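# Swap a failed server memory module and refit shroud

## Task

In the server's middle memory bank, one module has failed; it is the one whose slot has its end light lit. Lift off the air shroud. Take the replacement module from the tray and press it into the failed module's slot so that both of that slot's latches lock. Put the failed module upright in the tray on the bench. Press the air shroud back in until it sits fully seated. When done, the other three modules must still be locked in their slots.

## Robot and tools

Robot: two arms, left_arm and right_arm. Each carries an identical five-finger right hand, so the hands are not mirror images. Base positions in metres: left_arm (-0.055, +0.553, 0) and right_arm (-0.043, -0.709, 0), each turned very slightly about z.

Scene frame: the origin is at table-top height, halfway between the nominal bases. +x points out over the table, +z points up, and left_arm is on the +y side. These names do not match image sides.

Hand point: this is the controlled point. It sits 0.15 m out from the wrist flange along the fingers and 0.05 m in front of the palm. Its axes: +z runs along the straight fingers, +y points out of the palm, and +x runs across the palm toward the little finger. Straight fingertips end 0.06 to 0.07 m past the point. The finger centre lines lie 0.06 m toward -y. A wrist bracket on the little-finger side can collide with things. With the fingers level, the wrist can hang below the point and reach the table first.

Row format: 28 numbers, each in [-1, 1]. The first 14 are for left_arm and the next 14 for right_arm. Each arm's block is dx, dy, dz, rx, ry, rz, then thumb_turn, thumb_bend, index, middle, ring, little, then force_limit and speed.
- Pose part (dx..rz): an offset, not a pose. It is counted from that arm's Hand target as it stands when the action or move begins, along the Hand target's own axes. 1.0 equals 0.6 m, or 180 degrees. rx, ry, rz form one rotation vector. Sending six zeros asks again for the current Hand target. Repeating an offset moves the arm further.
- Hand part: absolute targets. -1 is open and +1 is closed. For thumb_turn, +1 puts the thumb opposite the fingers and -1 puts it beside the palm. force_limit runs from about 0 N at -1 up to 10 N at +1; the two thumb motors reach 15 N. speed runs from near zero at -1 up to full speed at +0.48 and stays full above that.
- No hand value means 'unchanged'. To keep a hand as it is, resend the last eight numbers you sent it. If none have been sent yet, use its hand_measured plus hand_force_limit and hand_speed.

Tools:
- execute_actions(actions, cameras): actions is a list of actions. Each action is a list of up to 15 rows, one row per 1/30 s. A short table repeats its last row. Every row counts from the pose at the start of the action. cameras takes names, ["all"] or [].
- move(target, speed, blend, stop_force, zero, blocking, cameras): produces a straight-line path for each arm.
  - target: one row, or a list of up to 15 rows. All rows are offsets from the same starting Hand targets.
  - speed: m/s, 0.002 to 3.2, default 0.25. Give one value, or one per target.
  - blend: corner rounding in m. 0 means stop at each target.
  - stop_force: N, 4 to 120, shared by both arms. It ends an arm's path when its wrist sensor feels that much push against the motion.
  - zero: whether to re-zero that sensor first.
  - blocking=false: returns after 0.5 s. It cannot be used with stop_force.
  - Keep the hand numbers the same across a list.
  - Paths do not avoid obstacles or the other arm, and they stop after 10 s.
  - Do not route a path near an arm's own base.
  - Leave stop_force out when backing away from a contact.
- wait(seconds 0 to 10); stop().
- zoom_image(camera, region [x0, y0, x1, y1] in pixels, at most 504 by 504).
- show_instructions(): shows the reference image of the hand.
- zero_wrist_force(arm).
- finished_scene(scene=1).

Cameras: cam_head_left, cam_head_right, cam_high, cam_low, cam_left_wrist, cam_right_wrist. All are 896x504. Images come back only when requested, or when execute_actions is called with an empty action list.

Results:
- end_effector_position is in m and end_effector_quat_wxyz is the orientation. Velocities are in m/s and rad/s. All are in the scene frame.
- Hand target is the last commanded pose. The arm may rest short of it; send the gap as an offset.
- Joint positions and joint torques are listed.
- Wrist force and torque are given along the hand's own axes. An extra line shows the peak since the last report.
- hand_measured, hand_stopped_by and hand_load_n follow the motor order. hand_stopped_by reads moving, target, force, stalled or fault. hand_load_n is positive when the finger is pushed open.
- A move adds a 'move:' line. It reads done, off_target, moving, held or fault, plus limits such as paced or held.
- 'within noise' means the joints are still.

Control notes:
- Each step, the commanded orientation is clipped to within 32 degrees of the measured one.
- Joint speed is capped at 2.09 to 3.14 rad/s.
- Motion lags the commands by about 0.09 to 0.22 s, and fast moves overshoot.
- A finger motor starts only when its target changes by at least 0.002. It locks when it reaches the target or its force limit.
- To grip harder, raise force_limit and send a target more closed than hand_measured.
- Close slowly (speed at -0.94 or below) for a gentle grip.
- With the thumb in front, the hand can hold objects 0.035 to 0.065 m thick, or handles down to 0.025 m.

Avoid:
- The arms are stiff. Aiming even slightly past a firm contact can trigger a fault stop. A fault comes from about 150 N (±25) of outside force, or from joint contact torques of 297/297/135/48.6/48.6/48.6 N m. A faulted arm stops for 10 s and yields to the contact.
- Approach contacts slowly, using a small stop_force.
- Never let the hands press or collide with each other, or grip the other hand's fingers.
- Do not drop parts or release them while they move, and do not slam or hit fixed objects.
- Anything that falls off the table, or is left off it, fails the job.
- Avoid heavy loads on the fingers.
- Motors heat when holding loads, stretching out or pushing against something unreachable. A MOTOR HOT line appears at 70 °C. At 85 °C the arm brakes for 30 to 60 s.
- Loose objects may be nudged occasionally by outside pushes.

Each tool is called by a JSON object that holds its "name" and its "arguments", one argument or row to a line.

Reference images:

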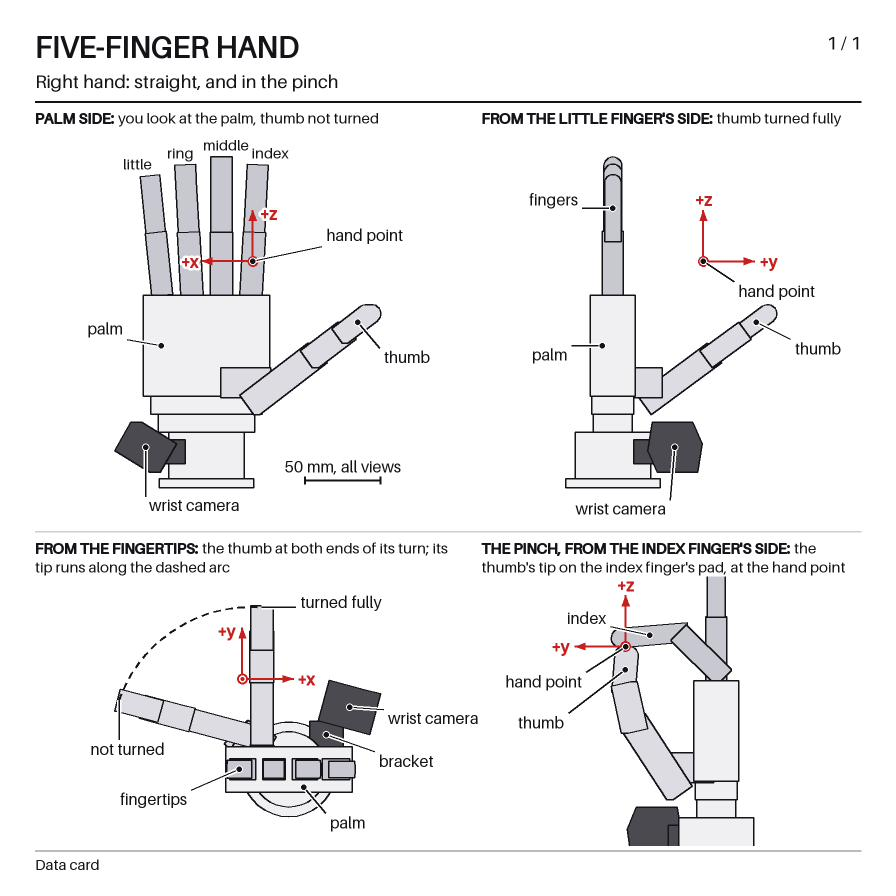

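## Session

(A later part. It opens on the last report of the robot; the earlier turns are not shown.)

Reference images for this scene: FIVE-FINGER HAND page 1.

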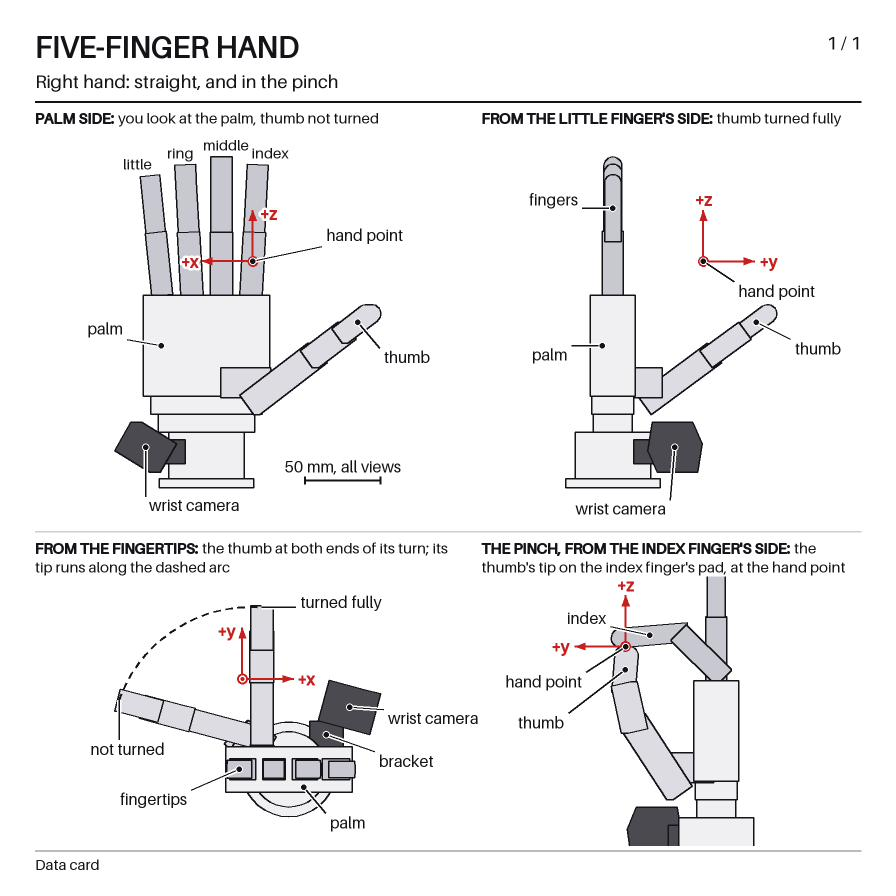

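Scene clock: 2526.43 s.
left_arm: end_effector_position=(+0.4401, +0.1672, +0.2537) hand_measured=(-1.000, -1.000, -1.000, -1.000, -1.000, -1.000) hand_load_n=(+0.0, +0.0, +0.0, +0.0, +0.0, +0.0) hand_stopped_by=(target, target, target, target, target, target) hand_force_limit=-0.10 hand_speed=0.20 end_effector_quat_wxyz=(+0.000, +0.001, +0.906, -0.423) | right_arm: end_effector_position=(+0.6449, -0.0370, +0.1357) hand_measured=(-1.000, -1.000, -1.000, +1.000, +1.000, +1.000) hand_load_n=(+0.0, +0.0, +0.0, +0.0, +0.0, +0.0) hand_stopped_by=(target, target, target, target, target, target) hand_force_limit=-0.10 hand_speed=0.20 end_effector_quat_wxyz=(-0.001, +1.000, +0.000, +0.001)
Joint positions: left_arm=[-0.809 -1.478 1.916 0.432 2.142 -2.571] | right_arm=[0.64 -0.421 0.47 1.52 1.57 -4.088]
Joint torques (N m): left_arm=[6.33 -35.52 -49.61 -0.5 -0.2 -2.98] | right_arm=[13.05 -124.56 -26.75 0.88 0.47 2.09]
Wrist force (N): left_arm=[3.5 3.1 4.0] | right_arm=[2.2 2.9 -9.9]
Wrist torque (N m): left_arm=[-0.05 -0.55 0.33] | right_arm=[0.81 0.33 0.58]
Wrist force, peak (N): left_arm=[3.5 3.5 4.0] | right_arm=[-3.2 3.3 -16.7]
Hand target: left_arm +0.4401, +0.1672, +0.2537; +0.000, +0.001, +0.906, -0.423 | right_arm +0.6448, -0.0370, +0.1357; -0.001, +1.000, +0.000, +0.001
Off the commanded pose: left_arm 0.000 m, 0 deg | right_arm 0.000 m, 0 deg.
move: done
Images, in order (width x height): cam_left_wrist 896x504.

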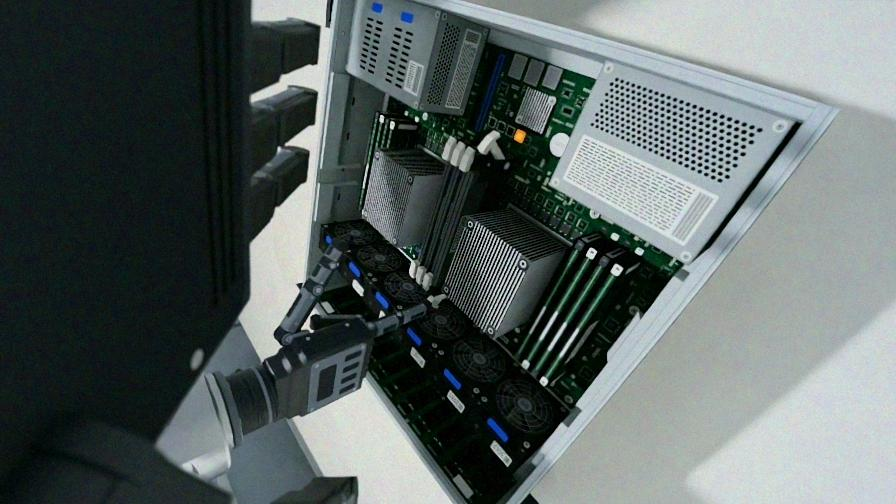

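{"name": "move", "arguments": {
  "target": [
    [0,0,0,0,0,0,-1,-1,-1,-1,-1,-1,-0.1,0.2,0,0,-0.04,0,0,0,-1,-1,-1,1,1,1,-0.1,0.2],
    [0,0,0,0,0,0,-1,-1,-1,-1,-1,-1,-0.1,0.2,-0.1,-0.0027,-0.04,0,0,0,-1,-1,-1,1,1,1,-0.1,0.2]
  ],
  "speed": [0.05, 0.1]
}}

{"name": "move", "arguments": {
  "target": [0,0,0,0,0,0,-1,-1,-1,-1,-1,-1,-0.1,0.2,0,0,0.06,0,0,0,-1,-1,-1,1,1,1,-0.1,0.2],
  "speed": 0.006,
  "stop_force": 4
}}

{"name": "move", "arguments": {
  "target": [
    [0,0,0,0,0,0,-1,-1,-1,-1,-1,-1,-0.1,0.2,0,0,-0.02,0,0,0,-1,-1,-1,1,1,1,-0.1,0.2],
    [0,0,0,0,0,0,-1,-1,-1,-1,-1,-1,-0.1,0.2,-0.135,-0.0045,-0.02,0,0,0,-1,-1,-1,1,1,1,-0.1,0.2]
  ],
  "speed": [0.1, 0.1]
}}

{"name": "move", "arguments": {
  "target": [0,0,0,0,0,0,-1,-1,-1,-1,-1,-1,-0.1,0.2,0,0,0.04,0,0,0,-1,-1,-1,1,1,1,-0.1,0.2],
  "speed": 0.006,
  "stop_force": 4
}}

Scene clock: 2537.10 s.
left_arm: end_effector_position=(+0.4401, +0.1672, +0.2537) hand_measured=(-1.000, -1.000, -1.000, -1.000, -1.000, -1.000) hand_load_n=(+0.0, +0.0, +0.0, +0.0, +0.0, +0.0) hand_stopped_by=(target, target, target, target, target, target) hand_force_limit=-0.10 hand_speed=0.20 end_effector_quat_wxyz=(+0.000, +0.001, +0.906, -0.423) | right_arm: end_effector_position=(+0.5848, -0.0353, +0.1597) hand_measured=(-1.000, -1.000, -1.000, +1.000, +1.000, +1.000) hand_load_n=(+0.0, +0.0, +0.0, +0.0, +0.0, +0.0) hand_stopped_by=(target, target, target, target, target, target) hand_force_limit=-0.10 hand_speed=0.20 end_effector_quat_wxyz=(-0.001, +1.000, +0.000, +0.001)
Joint positions: left_arm=[-0.809 -1.478 1.916 0.432 2.142 -2.571] | right_arm=[0.678 -0.549 0.678 1.44 1.571 -4.05]
Joint torques (N m): left_arm=[4.83 -33.47 -51.46 -0.71 -0.42 -3.06] | right_arm=[-9.77 -116.72 -33.65 5.16 -1.15 -3.75]
Wrist force (N): left_arm=[2.8 3.1 4.0] | right_arm=[-0.4 4.3 -2.9]
Wrist torque (N m): left_arm=[-0.03 -0.45 0.29] | right_arm=[0.50 0.17 0.37]
Wrist force, peak (N): left_arm=[3.4 3.8 4.2] | right_arm=[2.8 3.2 -10.1]
Hand target: left_arm +0.4401, +0.1672, +0.2537; +0.000, +0.001, +0.906, -0.423 | right_arm +0.5848, -0.0354, +0.1597; -0.001, +1.000, +0.000, +0.001
Off the commanded pose: left_arm 0.000 m, 0 deg | right_arm 0.000 m, 0 deg.
move: done

Scene clock: 2541.77 s.
left_arm: end_effector_position=(+0.4401, +0.1672, +0.2537) hand_measured=(-1.000, -1.000, -1.000, -1.000, -1.000, -1.000) hand_load_n=(+0.0, +0.0, +0.0, +0.0, +0.0, +0.0) hand_stopped_by=(target, target, target, target, target, target) hand_force_limit=-0.10 hand_speed=0.20 end_effector_quat_wxyz=(+0.000, +0.001, +0.906, -0.423) | right_arm: end_effector_position=(+0.5849, -0.0354, +0.1384) hand_measured=(-1.000, -1.000, -1.000, +1.000, +1.000, +1.000) hand_load_n=(+0.0, +0.0, +0.0, +0.0, +0.0, +0.0) hand_stopped_by=(target, target, target, target, target, target) hand_force_limit=-0.10 hand_speed=0.20 end_effector_quat_wxyz=(-0.001, +1.000, +0.000, +0.001)
Joint positions: left_arm=[-0.809 -1.478 1.916 0.432 2.142 -2.571] | right_arm=[0.678 -0.541 0.7 1.41 1.571 -4.05]
Joint torques (N m): left_arm=[4.5 -33.97 -50.36 -0.64 -0.41 -2.75] | right_arm=[-9.23 -120.72 -48.25 6.16 -1.02 -3.54]
Wrist force (N): left_arm=[3.5 2.5 3.8] | right_arm=[0.7 4.2 -6.0]
Wrist torque (N m): left_arm=[-0.12 -0.55 0.32] | right_arm=[0.69 0.22 0.43]
Wrist force, peak (N): left_arm=[3.2 3.6 4.4] | right_arm=[0.6 4.0 -8.4]
Hand target: left_arm +0.4401, +0.1672, +0.2537; +0.000, +0.001, +0.906, -0.423 | right_arm +0.5849, -0.0354, +0.1385; -0.001, +1.000, +0.000, +0.001 (not the last commanded pose)
Off the commanded pose: left_arm 0.000 m, 0 deg | right_arm 0.015 m, 0 deg.
move: contact (right_arm)

Scene clock: 2543.57 s.
left_arm: end_effector_position=(+0.4401, +0.1672, +0.2537) hand_measured=(-1.000, -1.000, -1.000, -1.000, -1.000, -1.000) hand_load_n=(-0.5, +0.0, +0.0, +0.0, +0.0, +0.0) hand_stopped_by=(target, target, target, target, target, target) hand_force_limit=-0.10 hand_speed=0.20 end_effector_quat_wxyz=(+0.000, +0.001, +0.906, -0.423) | right_arm: end_effector_position=(+0.5038, -0.0326, +0.1504) hand_measured=(-1.000, -1.000, -1.000, +1.000, +1.000, +1.000) hand_load_n=(+0.0, +0.0, +0.0, +0.0, +0.0, +0.0) hand_stopped_by=(target, target, target, target, target, target) hand_force_limit=-0.10 hand_speed=0.20 end_effector_quat_wxyz=(-0.001, +1.000, +0.000, +0.001)
Joint positions: left_arm=[-0.809 -1.478 1.916 0.432 2.142 -2.571] | right_arm=[0.735 -0.66 0.904 1.324 1.571 -3.993]
Joint torques (N m): left_arm=[6.95 -34.29 -50.34 -0.84 -0.2 -2.92] | right_arm=[-6.2 -106.57 -39.37 6.4 1.82 -4.01]
Wrist force (N): left_arm=[2.9 3.1 3.7] | right_arm=[-0.1 4.1 -3.0]
Wrist torque (N m): left_arm=[-0.02 -0.45 0.30] | right_arm=[0.39 -0.03 0.34]
Wrist force, peak (N): left_arm=[3.3 3.4 4.3] | right_arm=[0.2 4.0 -6.8]
Hand target: left_arm +0.4401, +0.1672, +0.2537; +0.000, +0.001, +0.906, -0.423 | right_arm +0.5038, -0.0326, +0.1504; -0.001, +1.000, +0.000, +0.001
Off the commanded pose: left_arm 0.000 m, 0 deg | right_arm 0.000 m, 0 deg.
move: done

Scene clock: 2546.80 s.
left_arm: end_effector_position=(+0.4401, +0.1672, +0.2537) hand_measured=(-1.000, -1.000, -1.000, -1.000, -1.000, -1.000) hand_load_n=(-0.5, +0.0, +0.0, +0.0, +0.0, +0.0) hand_stopped_by=(target, target, target, target, target, target) hand_force_limit=-0.10 hand_speed=0.20 end_effector_quat_wxyz=(+0.000, +0.001, +0.906, -0.423) | right_arm: end_effector_position=(+0.5039, -0.0326, +0.1384) hand_measured=(-1.000, -1.000, -1.000, +1.000, +1.000, +1.000) hand_load_n=(+0.0, +0.0, +0.0, +0.0, +0.5, +0.0) hand_stopped_by=(target, target, target, target, target, target) hand_force_limit=-0.10 hand_speed=0.20 end_effector_quat_wxyz=(-0.001, +1.000, +0.000, +0.001)
Joint positions: left_arm=[-0.809 -1.478 1.916 0.432 2.142 -2.571] | right_arm=[0.735 -0.654 0.914 1.308 1.571 -3.993]
Joint torques (N m): left_arm=[6.66 -36.61 -50.64 -0.31 -0.62 -2.62] | right_arm=[-11.45 -115.77 -47.18 5.82 0.92 -3.95]
Wrist force (N): left_arm=[3.3 3.0 4.1] | right_arm=[-0.6 3.4 -7.2]
Wrist torque (N m): left_arm=[-0.06 -0.52 0.32] | right_arm=[0.58 -0.07 0.34]
Wrist force, peak (N): left_arm=[3.8 2.9 4.4] | right_arm=[-0.9 3.6 -8.7]
Hand target: left_arm +0.4401, +0.1672, +0.2537; +0.000, +0.001, +0.906, -0.423 | right_arm +0.5039, -0.0326, +0.1384; -0.001, +1.000, +0.000, +0.001 (not the last commanded pose)
Off the commanded pose: left_arm 0.000 m, 0 deg | right_arm 0.012 m, 0 deg.
move: contact (right_arm)

{"name": "move", "arguments": {
  "target": [
    [0,0,0,0,0,0,-1,-1,-1,-1,-1,-1,-0.1,0.2,0,0,-0.05,0,0,0,-1,-1,-1,1,1,1,-0.1,0.2],
    [0,0,0,0,0,0,-1,-1,-1,-1,-1,-1,-0.1,0.2,-0.0382,-0.0843,-0.07,0.3167,0,0,1,-1,-1,-1,1,1,-0.1,0.2]
  ],
  "speed": [0.1, 0.1]
}}

{"name": "move", "arguments": {
  "target": [
    [0,0,0,0,0,0,-1,-1,-1,-1,-1,-1,-0.1,0.2,0,0,0,0,0,0,1,-1,-0.1,-0.1,1,1,-0.1,0.2],
    [0,0,0,0,0,0,-1,-1,-1,-1,-1,-1,-0.1,0.2,0,0,0,0,0,0,1,0,-0.1,-0.1,1,1,-0.1,0.2]
  ],
  "cameras": ["cam_left_wrist","cam_right_wrist"]
}}

Scene clock: 2586.80 s.
left_arm: end_effector_position=(+0.4401, +0.1672, +0.2537) hand_measured=(-1.000, -1.000, -1.000, -1.000, -1.000, -1.000) hand_load_n=(+0.0, +0.0, +0.0, +0.0, -0.5, +0.0) hand_stopped_by=(target, target, target, target, target, target) hand_force_limit=-0.10 hand_speed=0.20 end_effector_quat_wxyz=(+0.000, +0.001, +0.906, -0.423) | right_arm: end_effector_position=(+0.4809, +0.0179, +0.1804) hand_measured=(+1.000, -1.000, -1.000, -1.000, +1.000, +1.000) hand_load_n=(+0.0, +0.0, +0.0, +0.0, +0.0, +0.0) hand_stopped_by=(target, target, target, target, target, target) hand_force_limit=-0.10 hand_speed=0.20 end_effector_quat_wxyz=(-0.478, +0.878, +0.000, +0.001)
Joint positions: left_arm=[-0.809 -1.478 1.916 0.432 2.142 -2.571] | right_arm=[0.556 -1.005 1.452 0.451 0.768 -3.878]
Joint torques (N m): left_arm=[8.54 -34.45 -50.23 -0.49 0.15 -2.87] | right_arm=[14.39 -69.99 -44.87 -0.86 -2.43 -3.79]
Wrist force (N): left_arm=[3.1 3.2 3.8] | right_arm=[-0.8 1.2 -2.3]
Wrist torque (N m): left_arm=[-0.01 -0.48 0.31] | right_arm=[0.41 0.05 0.01]
Wrist force, peak (N): left_arm=[3.6 3.6 4.2] | right_arm=[-0.5 3.9 -7.3]
Hand target: left_arm +0.4401, +0.1672, +0.2537; +0.000, +0.001, +0.906, -0.423 | right_arm +0.4809, +0.0179, +0.1804; -0.478, +0.878, +0.000, +0.001
Off the commanded pose: left_arm 0.000 m, 0 deg | right_arm 0.000 m, 0 deg.
move: done

Scene clock: 2588.23 s.
left_arm: end_effector_position=(+0.4401, +0.1672, +0.2537) hand_measured=(-1.000, -1.000, -1.000, -1.000, -1.000, -1.000) hand_load_n=(+0.0, +0.0, +0.0, +0.0, +0.0, +0.0) hand_stopped_by=(target, target, target, target, target, target) hand_force_limit=-0.10 hand_speed=0.20 end_effector_quat_wxyz=(+0.000, +0.001, +0.906, -0.423) | right_arm: end_effector_position=(+0.4809, +0.0179, +0.1804) hand_measured=(+1.000, +0.000, -0.100, -0.100, +1.000, +1.000) hand_load_n=(+0.0, +0.0, +0.0, +0.0, +0.0, +0.0) hand_stopped_by=(target, target, target, target, target, target) hand_force_limit=-0.10 hand_speed=0.20 end_effector_quat_wxyz=(-0.478, +0.878, +0.000, +0.001)
Joint positions: left_arm=[-0.809 -1.478 1.916 0.432 2.142 -2.571] | right_arm=[0.556 -1.005 1.452 0.451 0.768 -3.878]
Joint torques (N m): left_arm=[2.95 -34.83 -50.92 -0.32 0.06 -3.07] | right_arm=[12.49 -71.95 -42.07 -0.68 -1.78 -3.79]
Wrist force (N): left_arm=[3.0 3.2 3.8] | right_arm=[-0.6 1.5 -2.1]
Wrist torque (N m): left_arm=[-0.02 -0.47 0.31] | right_arm=[0.44 0.01 0.02]
Wrist force, peak (N): left_arm=[3.3 3.7 4.0] | right_arm=[-0.4 1.6 -2.7]
Hand target: left_arm +0.4401, +0.1672, +0.2537; +0.000, +0.001, +0.906, -0.423 | right_arm +0.4809, +0.0179, +0.1804; -0.478, +0.878, +0.000, +0.001
Off the commanded pose: left_arm 0.000 m, 0 deg | right_arm 0.000 m, 0 deg.
move: done
Images, in order (width x height): cam_left_wrist 896x504, cam_right_wrist 896x504.

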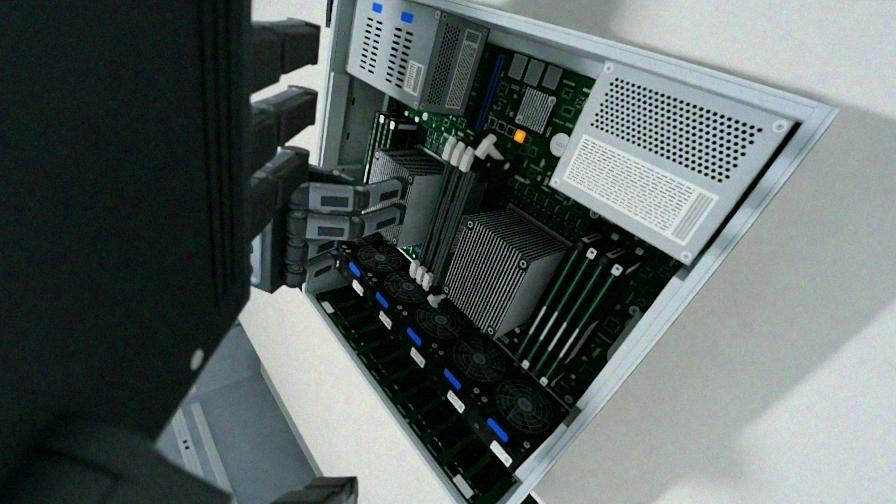

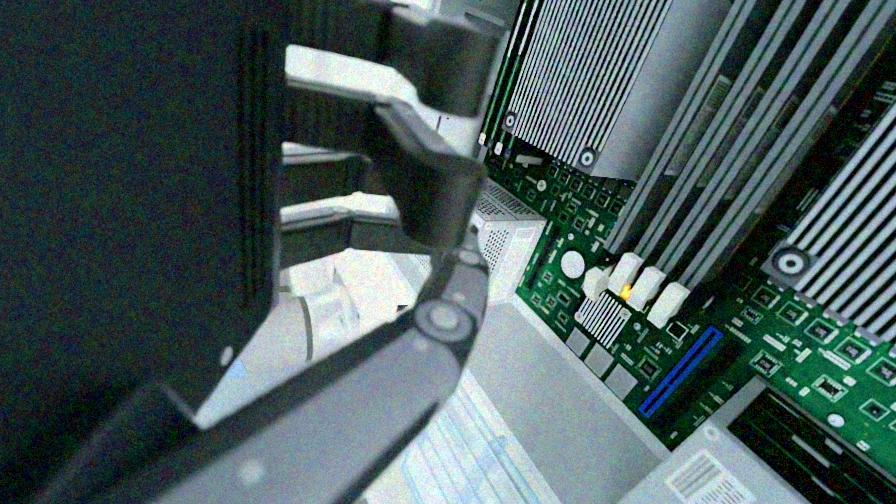

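{"name": "zoom_image", "arguments": {
  "camera": "cam_right_wrist",
  "region": [540, 140, 700, 340]
}}

{"name": "zoom_image", "arguments": {
  "camera": "cam_left_wrist",
  "region": [360, 100, 540, 320]
}}

Scaled by 2.520 from the camera's 896x504 image, which has a finer 1280x720 frame.

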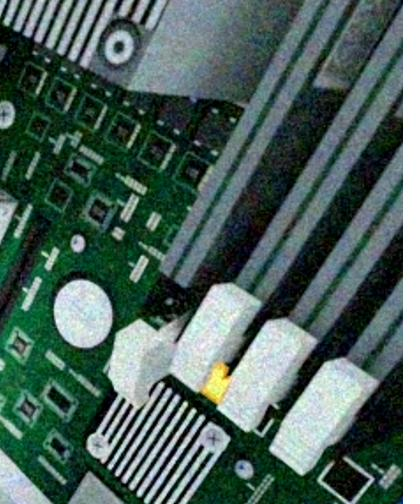

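Scaled by 2.291 from the camera's 896x504 image, which has a finer 1280x720 frame.

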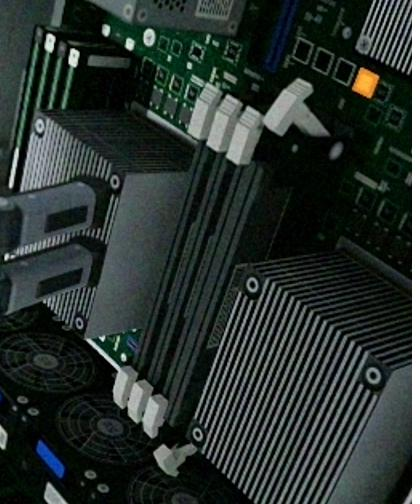

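{"name": "move", "arguments": {
  "target": [0,0,0,0,0,0,-1,-1,-1,-1,-1,-1,-0.1,0.2,0,0.1217,0.0892,0,0.0093,0.0061,1,0,-0.1,-0.1,1,1,-0.1,0.2],
  "speed": 0.06,
  "cameras": ["cam_left_wrist","cam_right_wrist"]
}}

{"name": "zoom_image", "arguments": {
  "camera": "cam_left_wrist",
  "region": [360, 60, 560, 260]
}}

{"name": "zoom_image", "arguments": {
  "camera": "cam_right_wrist",
  "region": [440, 60, 720, 340]
}}

Scene clock: 2609.80 s.
left_arm: end_effector_position=(+0.4401, +0.1672, +0.2537) hand_measured=(-1.000, -1.000, -1.000, -1.000, -1.000, -1.000) hand_load_n=(-0.5, +0.0, +0.0, +0.0, +0.0, +0.0) hand_stopped_by=(target, target, target, target, target, target) hand_force_limit=-0.10 hand_speed=0.20 end_effector_quat_wxyz=(+0.000, +0.001, +0.906, -0.423) | right_arm: end_effector_position=(+0.4809, +0.0231, +0.0898) hand_measured=(+1.000, +0.000, -0.100, -0.100, +1.000, +1.000) hand_load_n=(+0.5, +0.0, +0.0, +0.5, +0.0, +0.0) hand_stopped_by=(target, target, target, target, target, target) hand_force_limit=-0.10 hand_speed=0.20 end_effector_quat_wxyz=(-0.478, +0.878, -0.015, +0.009) end_effector_velocity=(+0.000, +0.000, +0.003) end_effector_angular_velocity=(-0.001, -0.001, +0.001)
Joint positions: left_arm=[-0.809 -1.478 1.916 0.432 2.142 -2.571] | right_arm=[0.565 -0.941 1.519 0.286 0.796 -3.829]
Joint velocities: left_arm=[within noise] | right_arm=[0 -0.003 -0.002 0.005 0 -0.002]
Joint torques (N m): left_arm=[5.98 -34.91 -50.97 -0.46 -0.13 -2.95] | right_arm=[-1.63 -94.89 -46.57 3.68 -1.06 -3.63]
Wrist force (N): left_arm=[3.1 3.5 4.1] | right_arm=[-3.8 1.8 -1.5]
Wrist torque (N m): left_arm=[0.00 -0.49 0.32] | right_arm=[0.42 0.11 -0.14]
Wrist force, peak (N): left_arm=[3.6 3.7 4.4] | right_arm=[-6.4 0.0 -2.8]
Hand target: left_arm +0.4401, +0.1672, +0.2537; +0.000, +0.001, +0.906, -0.423 | right_arm +0.4810, +0.0232, +0.0900; -0.478, +0.878, -0.015, +0.009
Off the commanded pose: left_arm 0.000 m, 0 deg | right_arm 0.000 m, 0 deg.
move: done
Images, in order (width x height): cam_left_wrist 896x504, cam_right_wrist 896x504.

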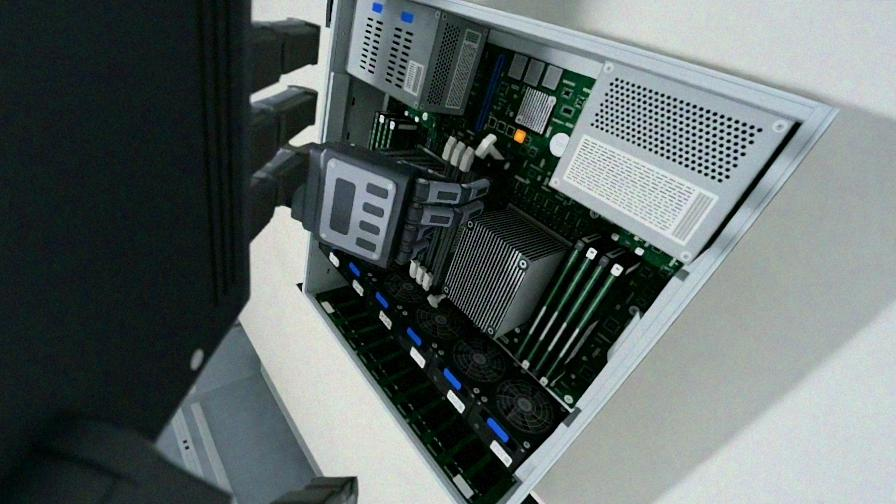

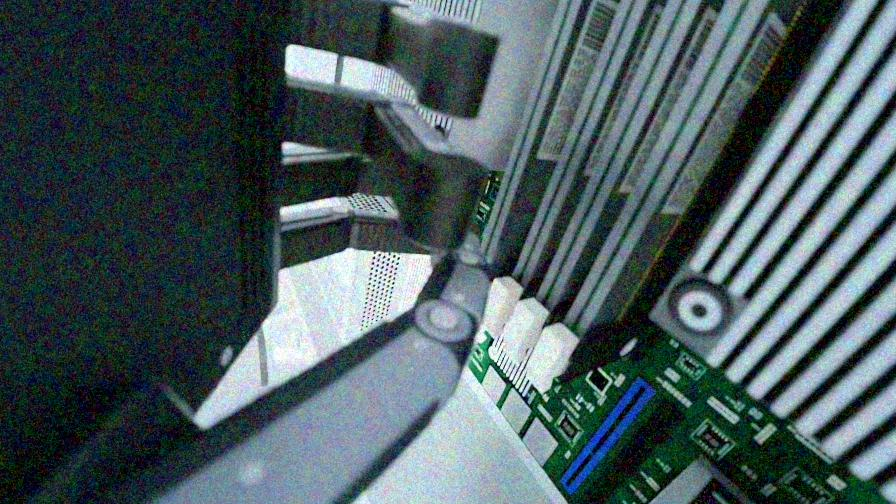

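Scaled by 2.520 from the camera's 896x504 image, which has a finer 1280x720 frame.

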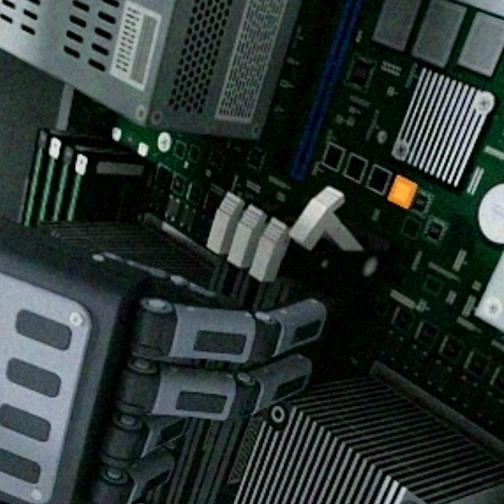

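Scaled by 1.800 from the camera's 896x504 image, which has a finer 1280x720 frame.

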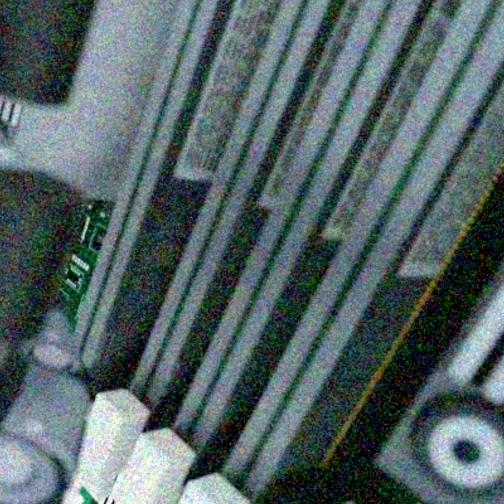

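{"name": "move", "arguments": {
  "target": [0,0,0,0,0,0,-1,-1,-1,-1,-1,-1,-0.1,0.2,-0.005,0,0,0,0,0,1,0,-0.1,-0.1,1,1,-0.1,0.2],
  "speed": 0.02
}}

{"name": "move", "arguments": {
  "target": [0,0,0,0,0,0,-1,-1,-1,-1,-1,-1,-0.1,0.2,0,0.021,0.0136,0,0,0,1,0,-0.1,-0.1,1,1,-0.1,0.2],
  "speed": 0.015,
  "stop_force": 5,
  "cameras": ["cam_left_wrist","cam_right_wrist"]
}}

{"name": "zoom_image", "arguments": {
  "camera": "cam_left_wrist",
  "region": [400, 100, 560, 260]
}}

Scene clock: 2621.33 s.
left_arm: end_effector_position=(+0.4401, +0.1672, +0.2537) hand_measured=(-1.000, -1.000, -1.000, -1.000, -1.000, -1.000) hand_load_n=(+0.0, +0.0, +0.0, +0.0, +0.0, +0.0) hand_stopped_by=(target, target, target, target, target, target) hand_force_limit=-0.10 hand_speed=0.20 end_effector_quat_wxyz=(+0.000, +0.001, +0.906, -0.423) | right_arm: end_effector_position=(+0.4780, +0.0233, +0.0900) hand_measured=(+1.000, +0.000, -0.100, -0.100, +1.000, +1.000) hand_load_n=(-0.5, +0.0, +0.0, +0.0, +0.0, +0.0) hand_stopped_by=(target, target, target, target, target, target) hand_force_limit=-0.10 hand_speed=0.20 end_effector_quat_wxyz=(-0.478, +0.878, -0.015, +0.009)
Joint positions: left_arm=[-0.809 -1.478 1.916 0.432 2.142 -2.571] | right_arm=[0.568 -0.944 1.524 0.282 0.797 -3.827]
Joint torques (N m): left_arm=[6.33 -38.03 -49.92 -0.63 -0.37 -2.48] | right_arm=[8.09 -86.05 -31.44 0.26 0.34 2]
Wrist force (N): left_arm=[3.1 3.4 4.5] | right_arm=[-0.9 1.4 -2.1]
Wrist torque (N m): left_arm=[-0.03 -0.51 0.32] | right_arm=[0.48 0.18 -0.11]
Wrist force, peak (N): left_arm=[3.7 3.3 4.4] | right_arm=[-6.5 2.8 -1.3]
Hand target: left_arm +0.4401, +0.1672, +0.2537; +0.000, +0.001, +0.906, -0.423 | right_arm +0.4780, +0.0233, +0.0900; -0.478, +0.878, -0.015, +0.009
Off the commanded pose: left_arm 0.000 m, 0 deg | right_arm 0.000 m, 0 deg.
move: done

Scene clock: 2623.67 s.
left_arm: end_effector_position=(+0.4401, +0.1672, +0.2537) hand_measured=(-1.000, -1.000, -1.000, -1.000, -1.000, -1.000) hand_load_n=(-0.5, +0.0, +0.0, +0.0, +0.0, +0.0) hand_stopped_by=(target, target, target, target, target, target) hand_force_limit=-0.10 hand_speed=0.20 end_effector_quat_wxyz=(+0.000, +0.001, +0.906, -0.423) | right_arm: end_effector_position=(+0.4780, +0.0233, +0.0750) hand_measured=(+1.000, +0.000, -0.100, -0.100, +1.000, +1.000) hand_load_n=(+0.0, +0.0, +0.0, +0.0, +0.0, +0.0) hand_stopped_by=(target, target, target, target, target, target) hand_force_limit=-0.10 hand_speed=0.20 end_effector_quat_wxyz=(-0.478, +0.878, -0.015, +0.009)
Joint positions: left_arm=[-0.809 -1.478 1.916 0.432 2.142 -2.571] | right_arm=[0.568 -0.93 1.532 0.261 0.797 -3.827]
Joint torques (N m): left_arm=[5.81 -34.78 -50.69 -0.52 -0.39 -3.26] | right_arm=[-7.98 -97.46 -43.58 4.51 -1.83 -3.49]
Wrist force (N): left_arm=[2.9 3.3 4.1] | right_arm=[-1.1 1.4 -2.0]
Wrist torque (N m): left_arm=[-0.01 -0.46 0.30] | right_arm=[0.46 0.20 -0.16]
Wrist force, peak (N): left_arm=[3.5 3.5 4.2] | right_arm=[-1.1 1.3 -2.5]
Hand target: left_arm +0.4401, +0.1672, +0.2537; +0.000, +0.001, +0.906, -0.423 | right_arm +0.4780, +0.0233, +0.0750; -0.478, +0.878, -0.015, +0.009
Off the commanded pose: left_arm 0.000 m, 0 deg | right_arm 0.000 m, 0 deg.
move: done
Images, in order (width x height): cam_left_wrist 896x504, cam_right_wrist 896x504.

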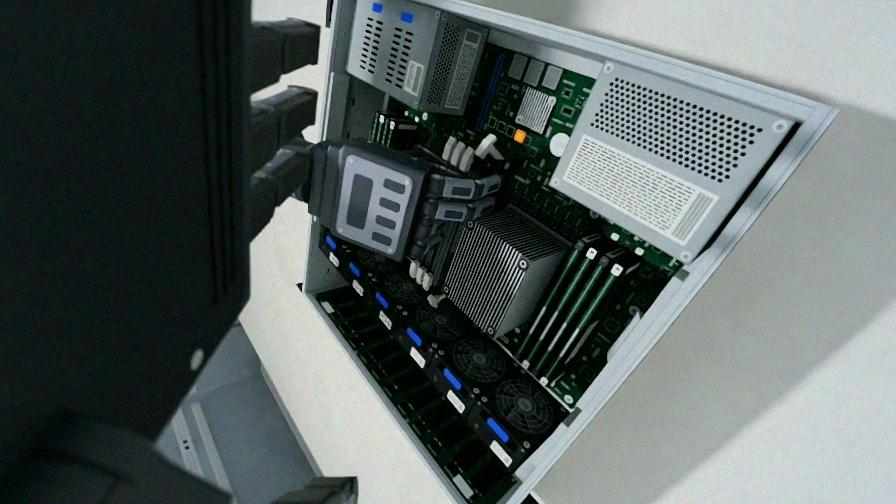

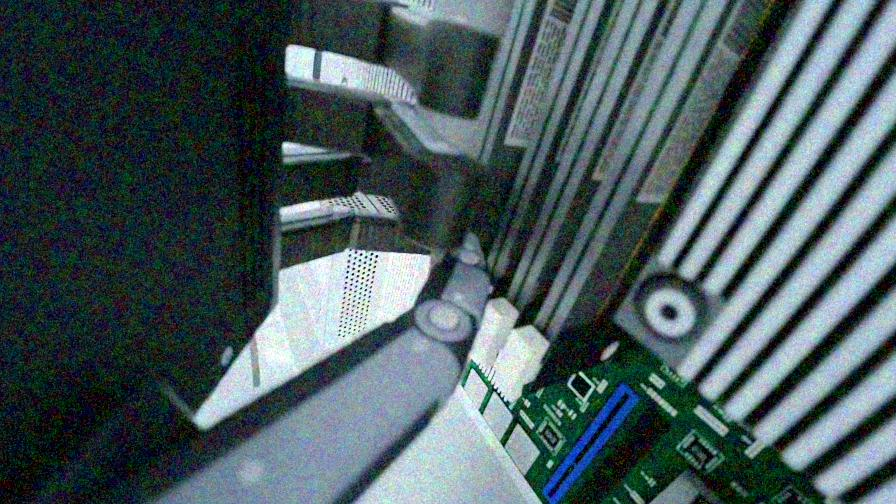

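Scaled by 3.150 from the camera's 896x504 image, which has a finer 1280x720 frame.

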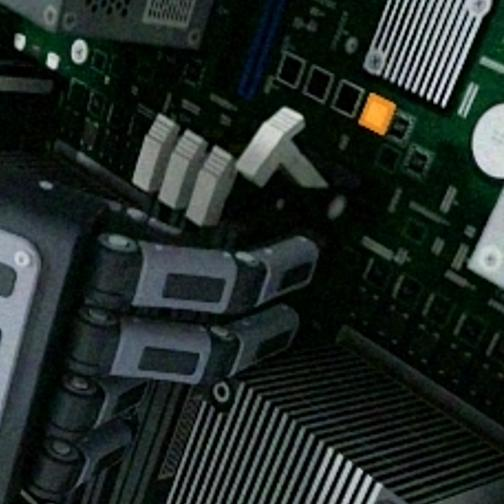

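{"name": "move", "arguments": {
  "target": [0,0,0,0,0,0,-1,-1,-1,-1,-1,-1,-0.1,0.2,0,0.0168,0.0109,0,0,0,1,0,-0.1,-0.1,1,1,-0.1,0.2],
  "speed": 0.006,
  "stop_force": 4,
  "cameras": ["cam_left_wrist","cam_right_wrist"]
}}

{"name": "zoom_image", "arguments": {
  "camera": "cam_left_wrist",
  "region": [400, 100, 560, 260]
}}

Scene clock: 2630.50 s.
left_arm: end_effector_position=(+0.4401, +0.1672, +0.2537) hand_measured=(-1.000, -1.000, -1.000, -1.000, -1.000, -1.000) hand_load_n=(+0.0, +0.0, +0.0, +0.0, +0.0, +0.0) hand_stopped_by=(target, target, target, target, target, target) hand_force_limit=-0.10 hand_speed=0.20 end_effector_quat_wxyz=(+0.000, +0.001, +0.906, -0.423) | right_arm: end_effector_position=(+0.4781, +0.0233, +0.0734) hand_measured=(+1.000, +0.000, -0.100, -0.100, +1.000, +1.000) hand_load_n=(+0.0, -2.0, +0.0, +0.0, +0.0, +0.0) hand_stopped_by=(target, target, target, target, target, target) hand_force_limit=-0.10 hand_speed=0.20 end_effector_quat_wxyz=(-0.478, +0.878, -0.015, +0.009)
Joint positions: left_arm=[-0.809 -1.478 1.916 0.432 2.142 -2.571] | right_arm=[0.568 -0.929 1.532 0.259 0.797 -3.827]
Joint torques (N m): left_arm=[6.66 -37.57 -50.12 -0.37 -0.31 -2.85] | right_arm=[-7.4 -94.71 -43.72 4.25 -1.89 -3.58]
Wrist force (N): left_arm=[3.8 3.2 3.9] | right_arm=[-1.1 -0.9 -4.7]
Wrist torque (N m): left_arm=[-0.02 -0.59 0.35] | right_arm=[0.44 0.17 -0.18]
Wrist force, peak (N): left_arm=[3.5 3.6 4.5] | right_arm=[-1.4 -2.2 -6.2]
Hand target: left_arm +0.4401, +0.1672, +0.2537; +0.000, +0.001, +0.906, -0.423 | right_arm +0.4781, +0.0233, +0.0734; -0.478, +0.878, -0.015, +0.009 (not the last commanded pose)
Off the commanded pose: left_arm 0.000 m, 0 deg | right_arm 0.010 m, 0 deg.
move: contact (right_arm)
Images, in order (width x height): cam_left_wrist 896x504, cam_right_wrist 896x504.

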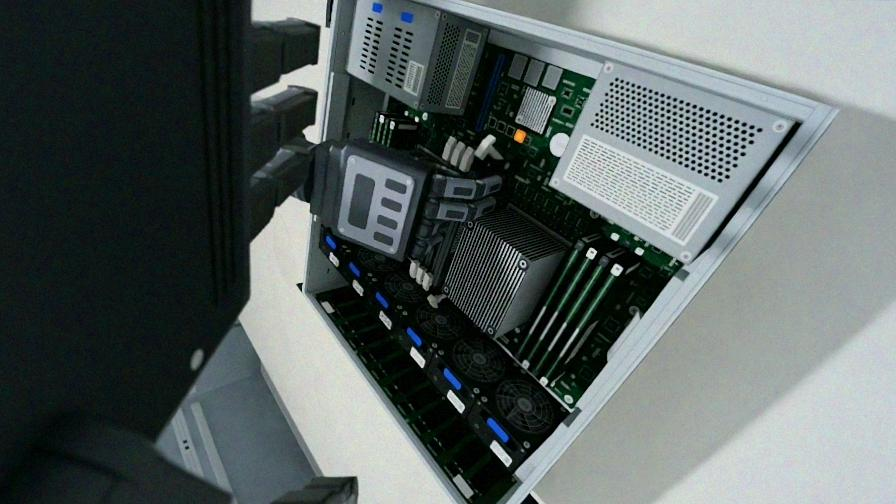

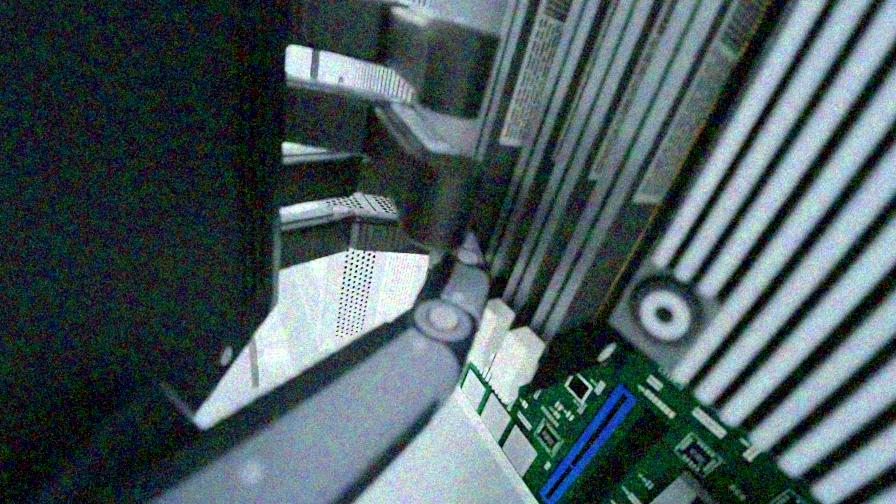

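Scaled by 3.150 from the camera's 896x504 image, which has a finer 1280x720 frame.

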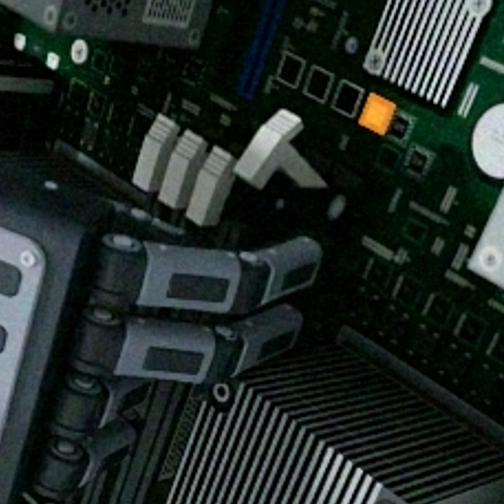

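{"name": "move", "arguments": {
  "target": [
    [0,0,0,0,0,0,-1,-1,-1,-1,-1,-1,-0.1,0.2,0,-0.1118,-0.0726,0,0,0,1,0,-0.1,-0.1,1,1,-0.1,0.2],
    [0,0,0,0,0,0,-1,-1,-1,-1,-1,-1,-0.1,0.2,0.2313,-0.1469,-0.2105,-0.3167,0,0,1,-1,-1,-1,-1,-1,-0.1,0.2]
  ],
  "speed": [0.05, 0.12],
  "cameras": ["cam_right_wrist"]
}}

Scene clock: 2675.77 s.
left_arm: end_effector_position=(+0.4401, +0.1672, +0.2537) hand_measured=(-1.000, -1.000, -1.000, -1.000, -1.000, -1.000) hand_load_n=(-0.5, +0.0, +0.0, +0.0, +0.0, +0.0) hand_stopped_by=(target, target, target, target, target, target) hand_force_limit=-0.10 hand_speed=0.20 end_effector_quat_wxyz=(+0.000, +0.001, +0.906, -0.423) | right_arm: end_effector_position=(+0.6146, -0.0397, +0.2162) hand_measured=(+1.000, -1.000, -1.000, -1.000, -1.000, -1.000) hand_load_n=(+0.0, +0.0, +0.0, +0.0, +0.0, +0.0) hand_stopped_by=(target, target, target, target, target, target) hand_force_limit=-0.10 hand_speed=0.20 end_effector_quat_wxyz=(-0.001, +1.000, -0.018, +0.001)
Joint positions: left_arm=[-0.809 -1.478 1.916 0.432 2.142 -2.571] | right_arm=[0.654 -0.507 0.496 1.579 1.57 -4.039]
Joint torques (N m): left_arm=[5.78 -35.71 -50.21 -0.46 0.17 -3.15] | right_arm=[-9.17 -121.55 -49.94 6.33 1.37 -4.06]
Wrist force (N): left_arm=[3.2 3.5 4.0] | right_arm=[0.1 4.1 -3.3]
Wrist torque (N m): left_arm=[0.03 -0.50 0.32] | right_arm=[0.42 0.05 0.28]
Wrist force, peak (N): left_arm=[3.7 3.9 4.1] | right_arm=[0.1 4.3 -3.9]
Hand target: left_arm +0.4401, +0.1672, +0.2537; +0.000, +0.001, +0.906, -0.423 | right_arm +0.6146, -0.0397, +0.2162; -0.001, +1.000, -0.018, +0.001
Off the commanded pose: left_arm 0.000 m, 0 deg | right_arm 0.000 m, 0 deg.
move: done
Images, in order (width x height): cam_right_wrist 896x504.

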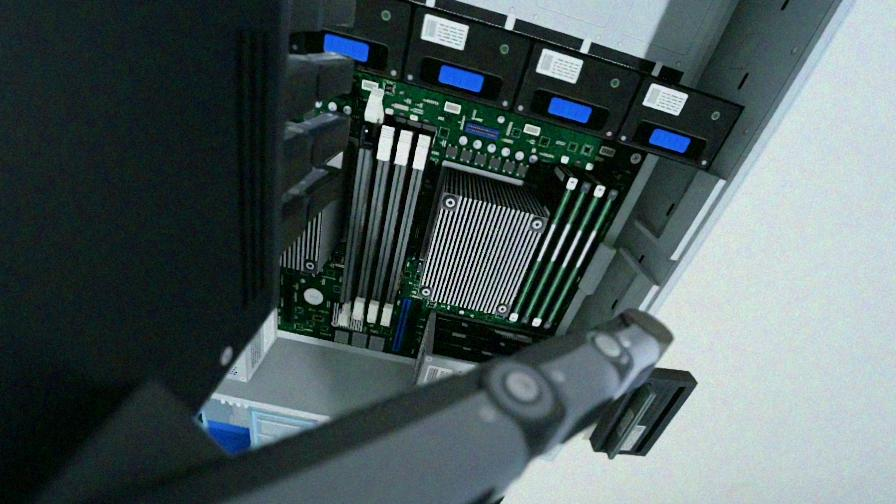

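{"name": "zoom_image", "arguments": {
  "camera": "cam_right_wrist",
  "region": [320, 80, 450, 210]
}}

{"name": "zoom_image", "arguments": {
  "camera": "cam_right_wrist",
  "region": [310, 210, 430, 340]
}}

{"name": "zoom_image", "arguments": {
  "camera": "cam_right_wrist",
  "region": [570, 350, 710, 470]
}}

Scaled by 3.877 from the camera's 896x504 image, which has a finer 1280x720 frame.

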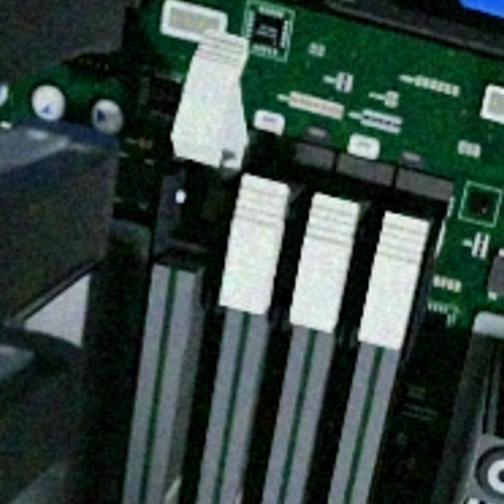

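Scaled by 3.877 from the camera's 896x504 image, which has a finer 1280x720 frame.

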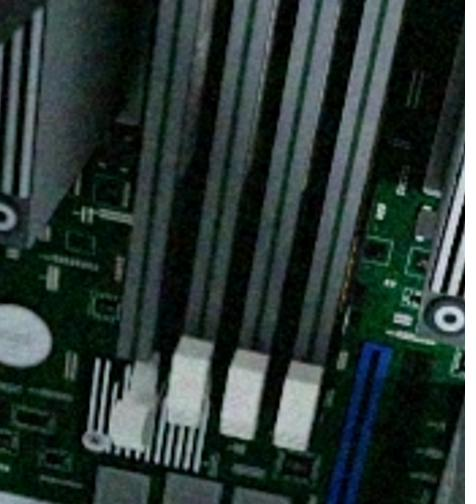

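Scaled by 3.600 from the camera's 896x504 image, which has a finer 1280x720 frame.

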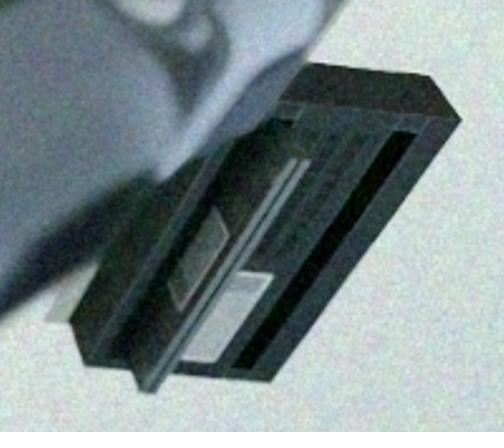

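{"name": "move", "arguments": {
  "target": [
    [0,0,0,0,0,0,1,-1,-1,-1,-1,-1,-0.1,0.2,0,0,0,0,0,0,1,-1,-1,-1,-1,-1,-0.1,0.2],
    [-0.0932,0.0359,0.3816,0,0,0,1,-0.8,0.4,1,1,1,-0.1,0.2,0,0,0,0,0,0,1,-1,-1,-1,-1,-1,-0.1,0.2],
    [-0.0932,0.057,0.3993,0,0,0,1,-0.8,0.4,1,1,1,-0.1,0.2,0,0,0,0,0,0,1,-1,-1,-1,-1,-1,-0.1,0.2]
  ],
  "speed": [0.12,0.12,0.03],
  "cameras": ["cam_left_wrist","cam_right_wrist"]
}}

{"name": "zoom_image", "arguments": {
  "camera": "cam_right_wrist",
  "region": [280, 220, 430, 350]
}}

Scene clock: 2701.73 s.
left_arm: end_effector_position=(+0.4960, +0.0055, +0.0736) hand_measured=(+1.000, -0.800, +0.400, -0.138, -0.800, -0.970) hand_load_n=(+0.0, +0.0, +0.0, +17.0, +1.0, +26.0) hand_stopped_by=(target, target, target, force, force, force) hand_force_limit=-0.10 hand_speed=0.20 end_effector_quat_wxyz=(+0.000, +0.001, +0.906, -0.423) | right_arm: end_effector_position=(+0.6146, -0.0397, +0.2162) hand_measured=(+1.000, -1.000, -1.000, -1.000, -1.000, -1.000) hand_load_n=(+0.0, +0.0, +0.0, +0.0, +0.0, +0.0) hand_stopped_by=(target, target, target, target, target, target) hand_force_limit=-0.10 hand_speed=0.20 end_effector_quat_wxyz=(-0.001, +1.000, -0.018, +0.001)
Joint positions: left_arm=[-0.928 -1.125 1.807 0.135 2.064 -2.674] | right_arm=[0.654 -0.507 0.496 1.579 1.57 -4.039]
Joint torques (N m): left_arm=[-9.64 -8.11 22.82 12.37 -8.12 4.15] | right_arm=[-11.3 -123.94 -50.54 6.44 1.42 -4.05]
Wrist force (N): left_arm=[-4.4 -63.9 -57.2] | right_arm=[-0.1 4.5 -2.9]
Wrist torque (N m): left_arm=[7.13 3.68 -3.90] | right_arm=[0.46 0.08 0.28]
Wrist force, peak (N): left_arm=[-3.9 -65.9 -61.2] | right_arm=[0.0 4.7 -3.4]
Hand target: left_arm +0.4959, +0.0056, +0.0736; +0.000, +0.001, +0.906, -0.423 | right_arm +0.6146, -0.0397, +0.2162; -0.001, +1.000, -0.018, +0.001
Off the commanded pose: left_arm 0.000 m, 0 deg | right_arm 0.000 m, 0 deg.
move: done
Images, in order (width x height): cam_left_wrist 896x504, cam_right_wrist 896x504.

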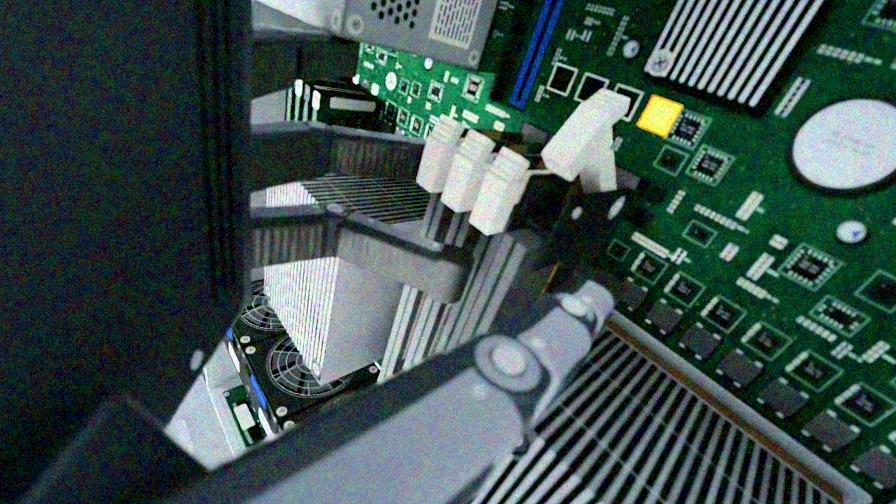

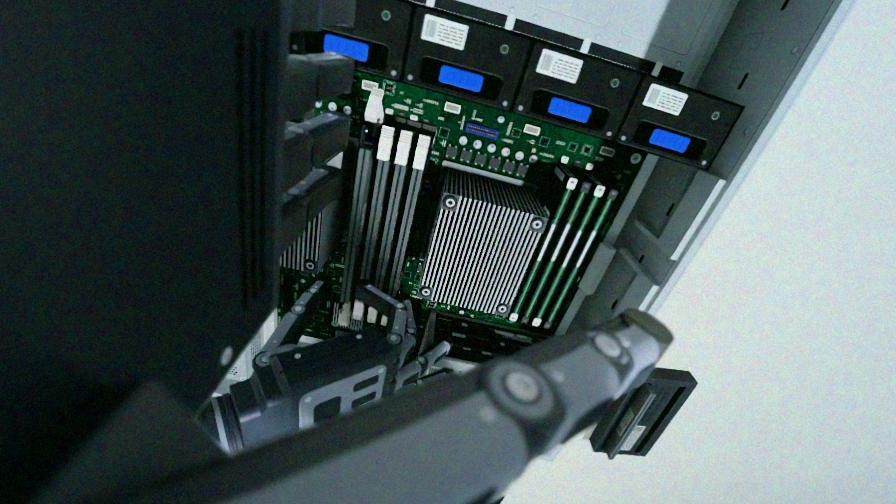

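Scaled by 3.360 from the camera's 896x504 image, which has a finer 1280x720 frame.

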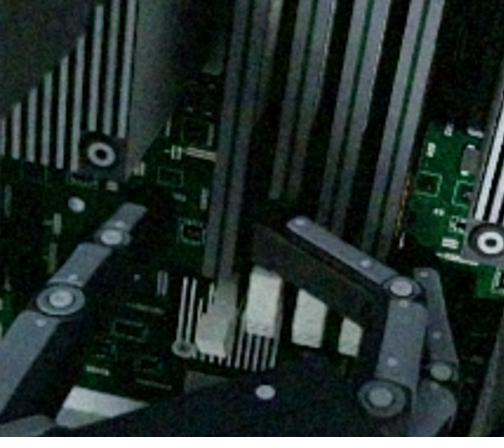

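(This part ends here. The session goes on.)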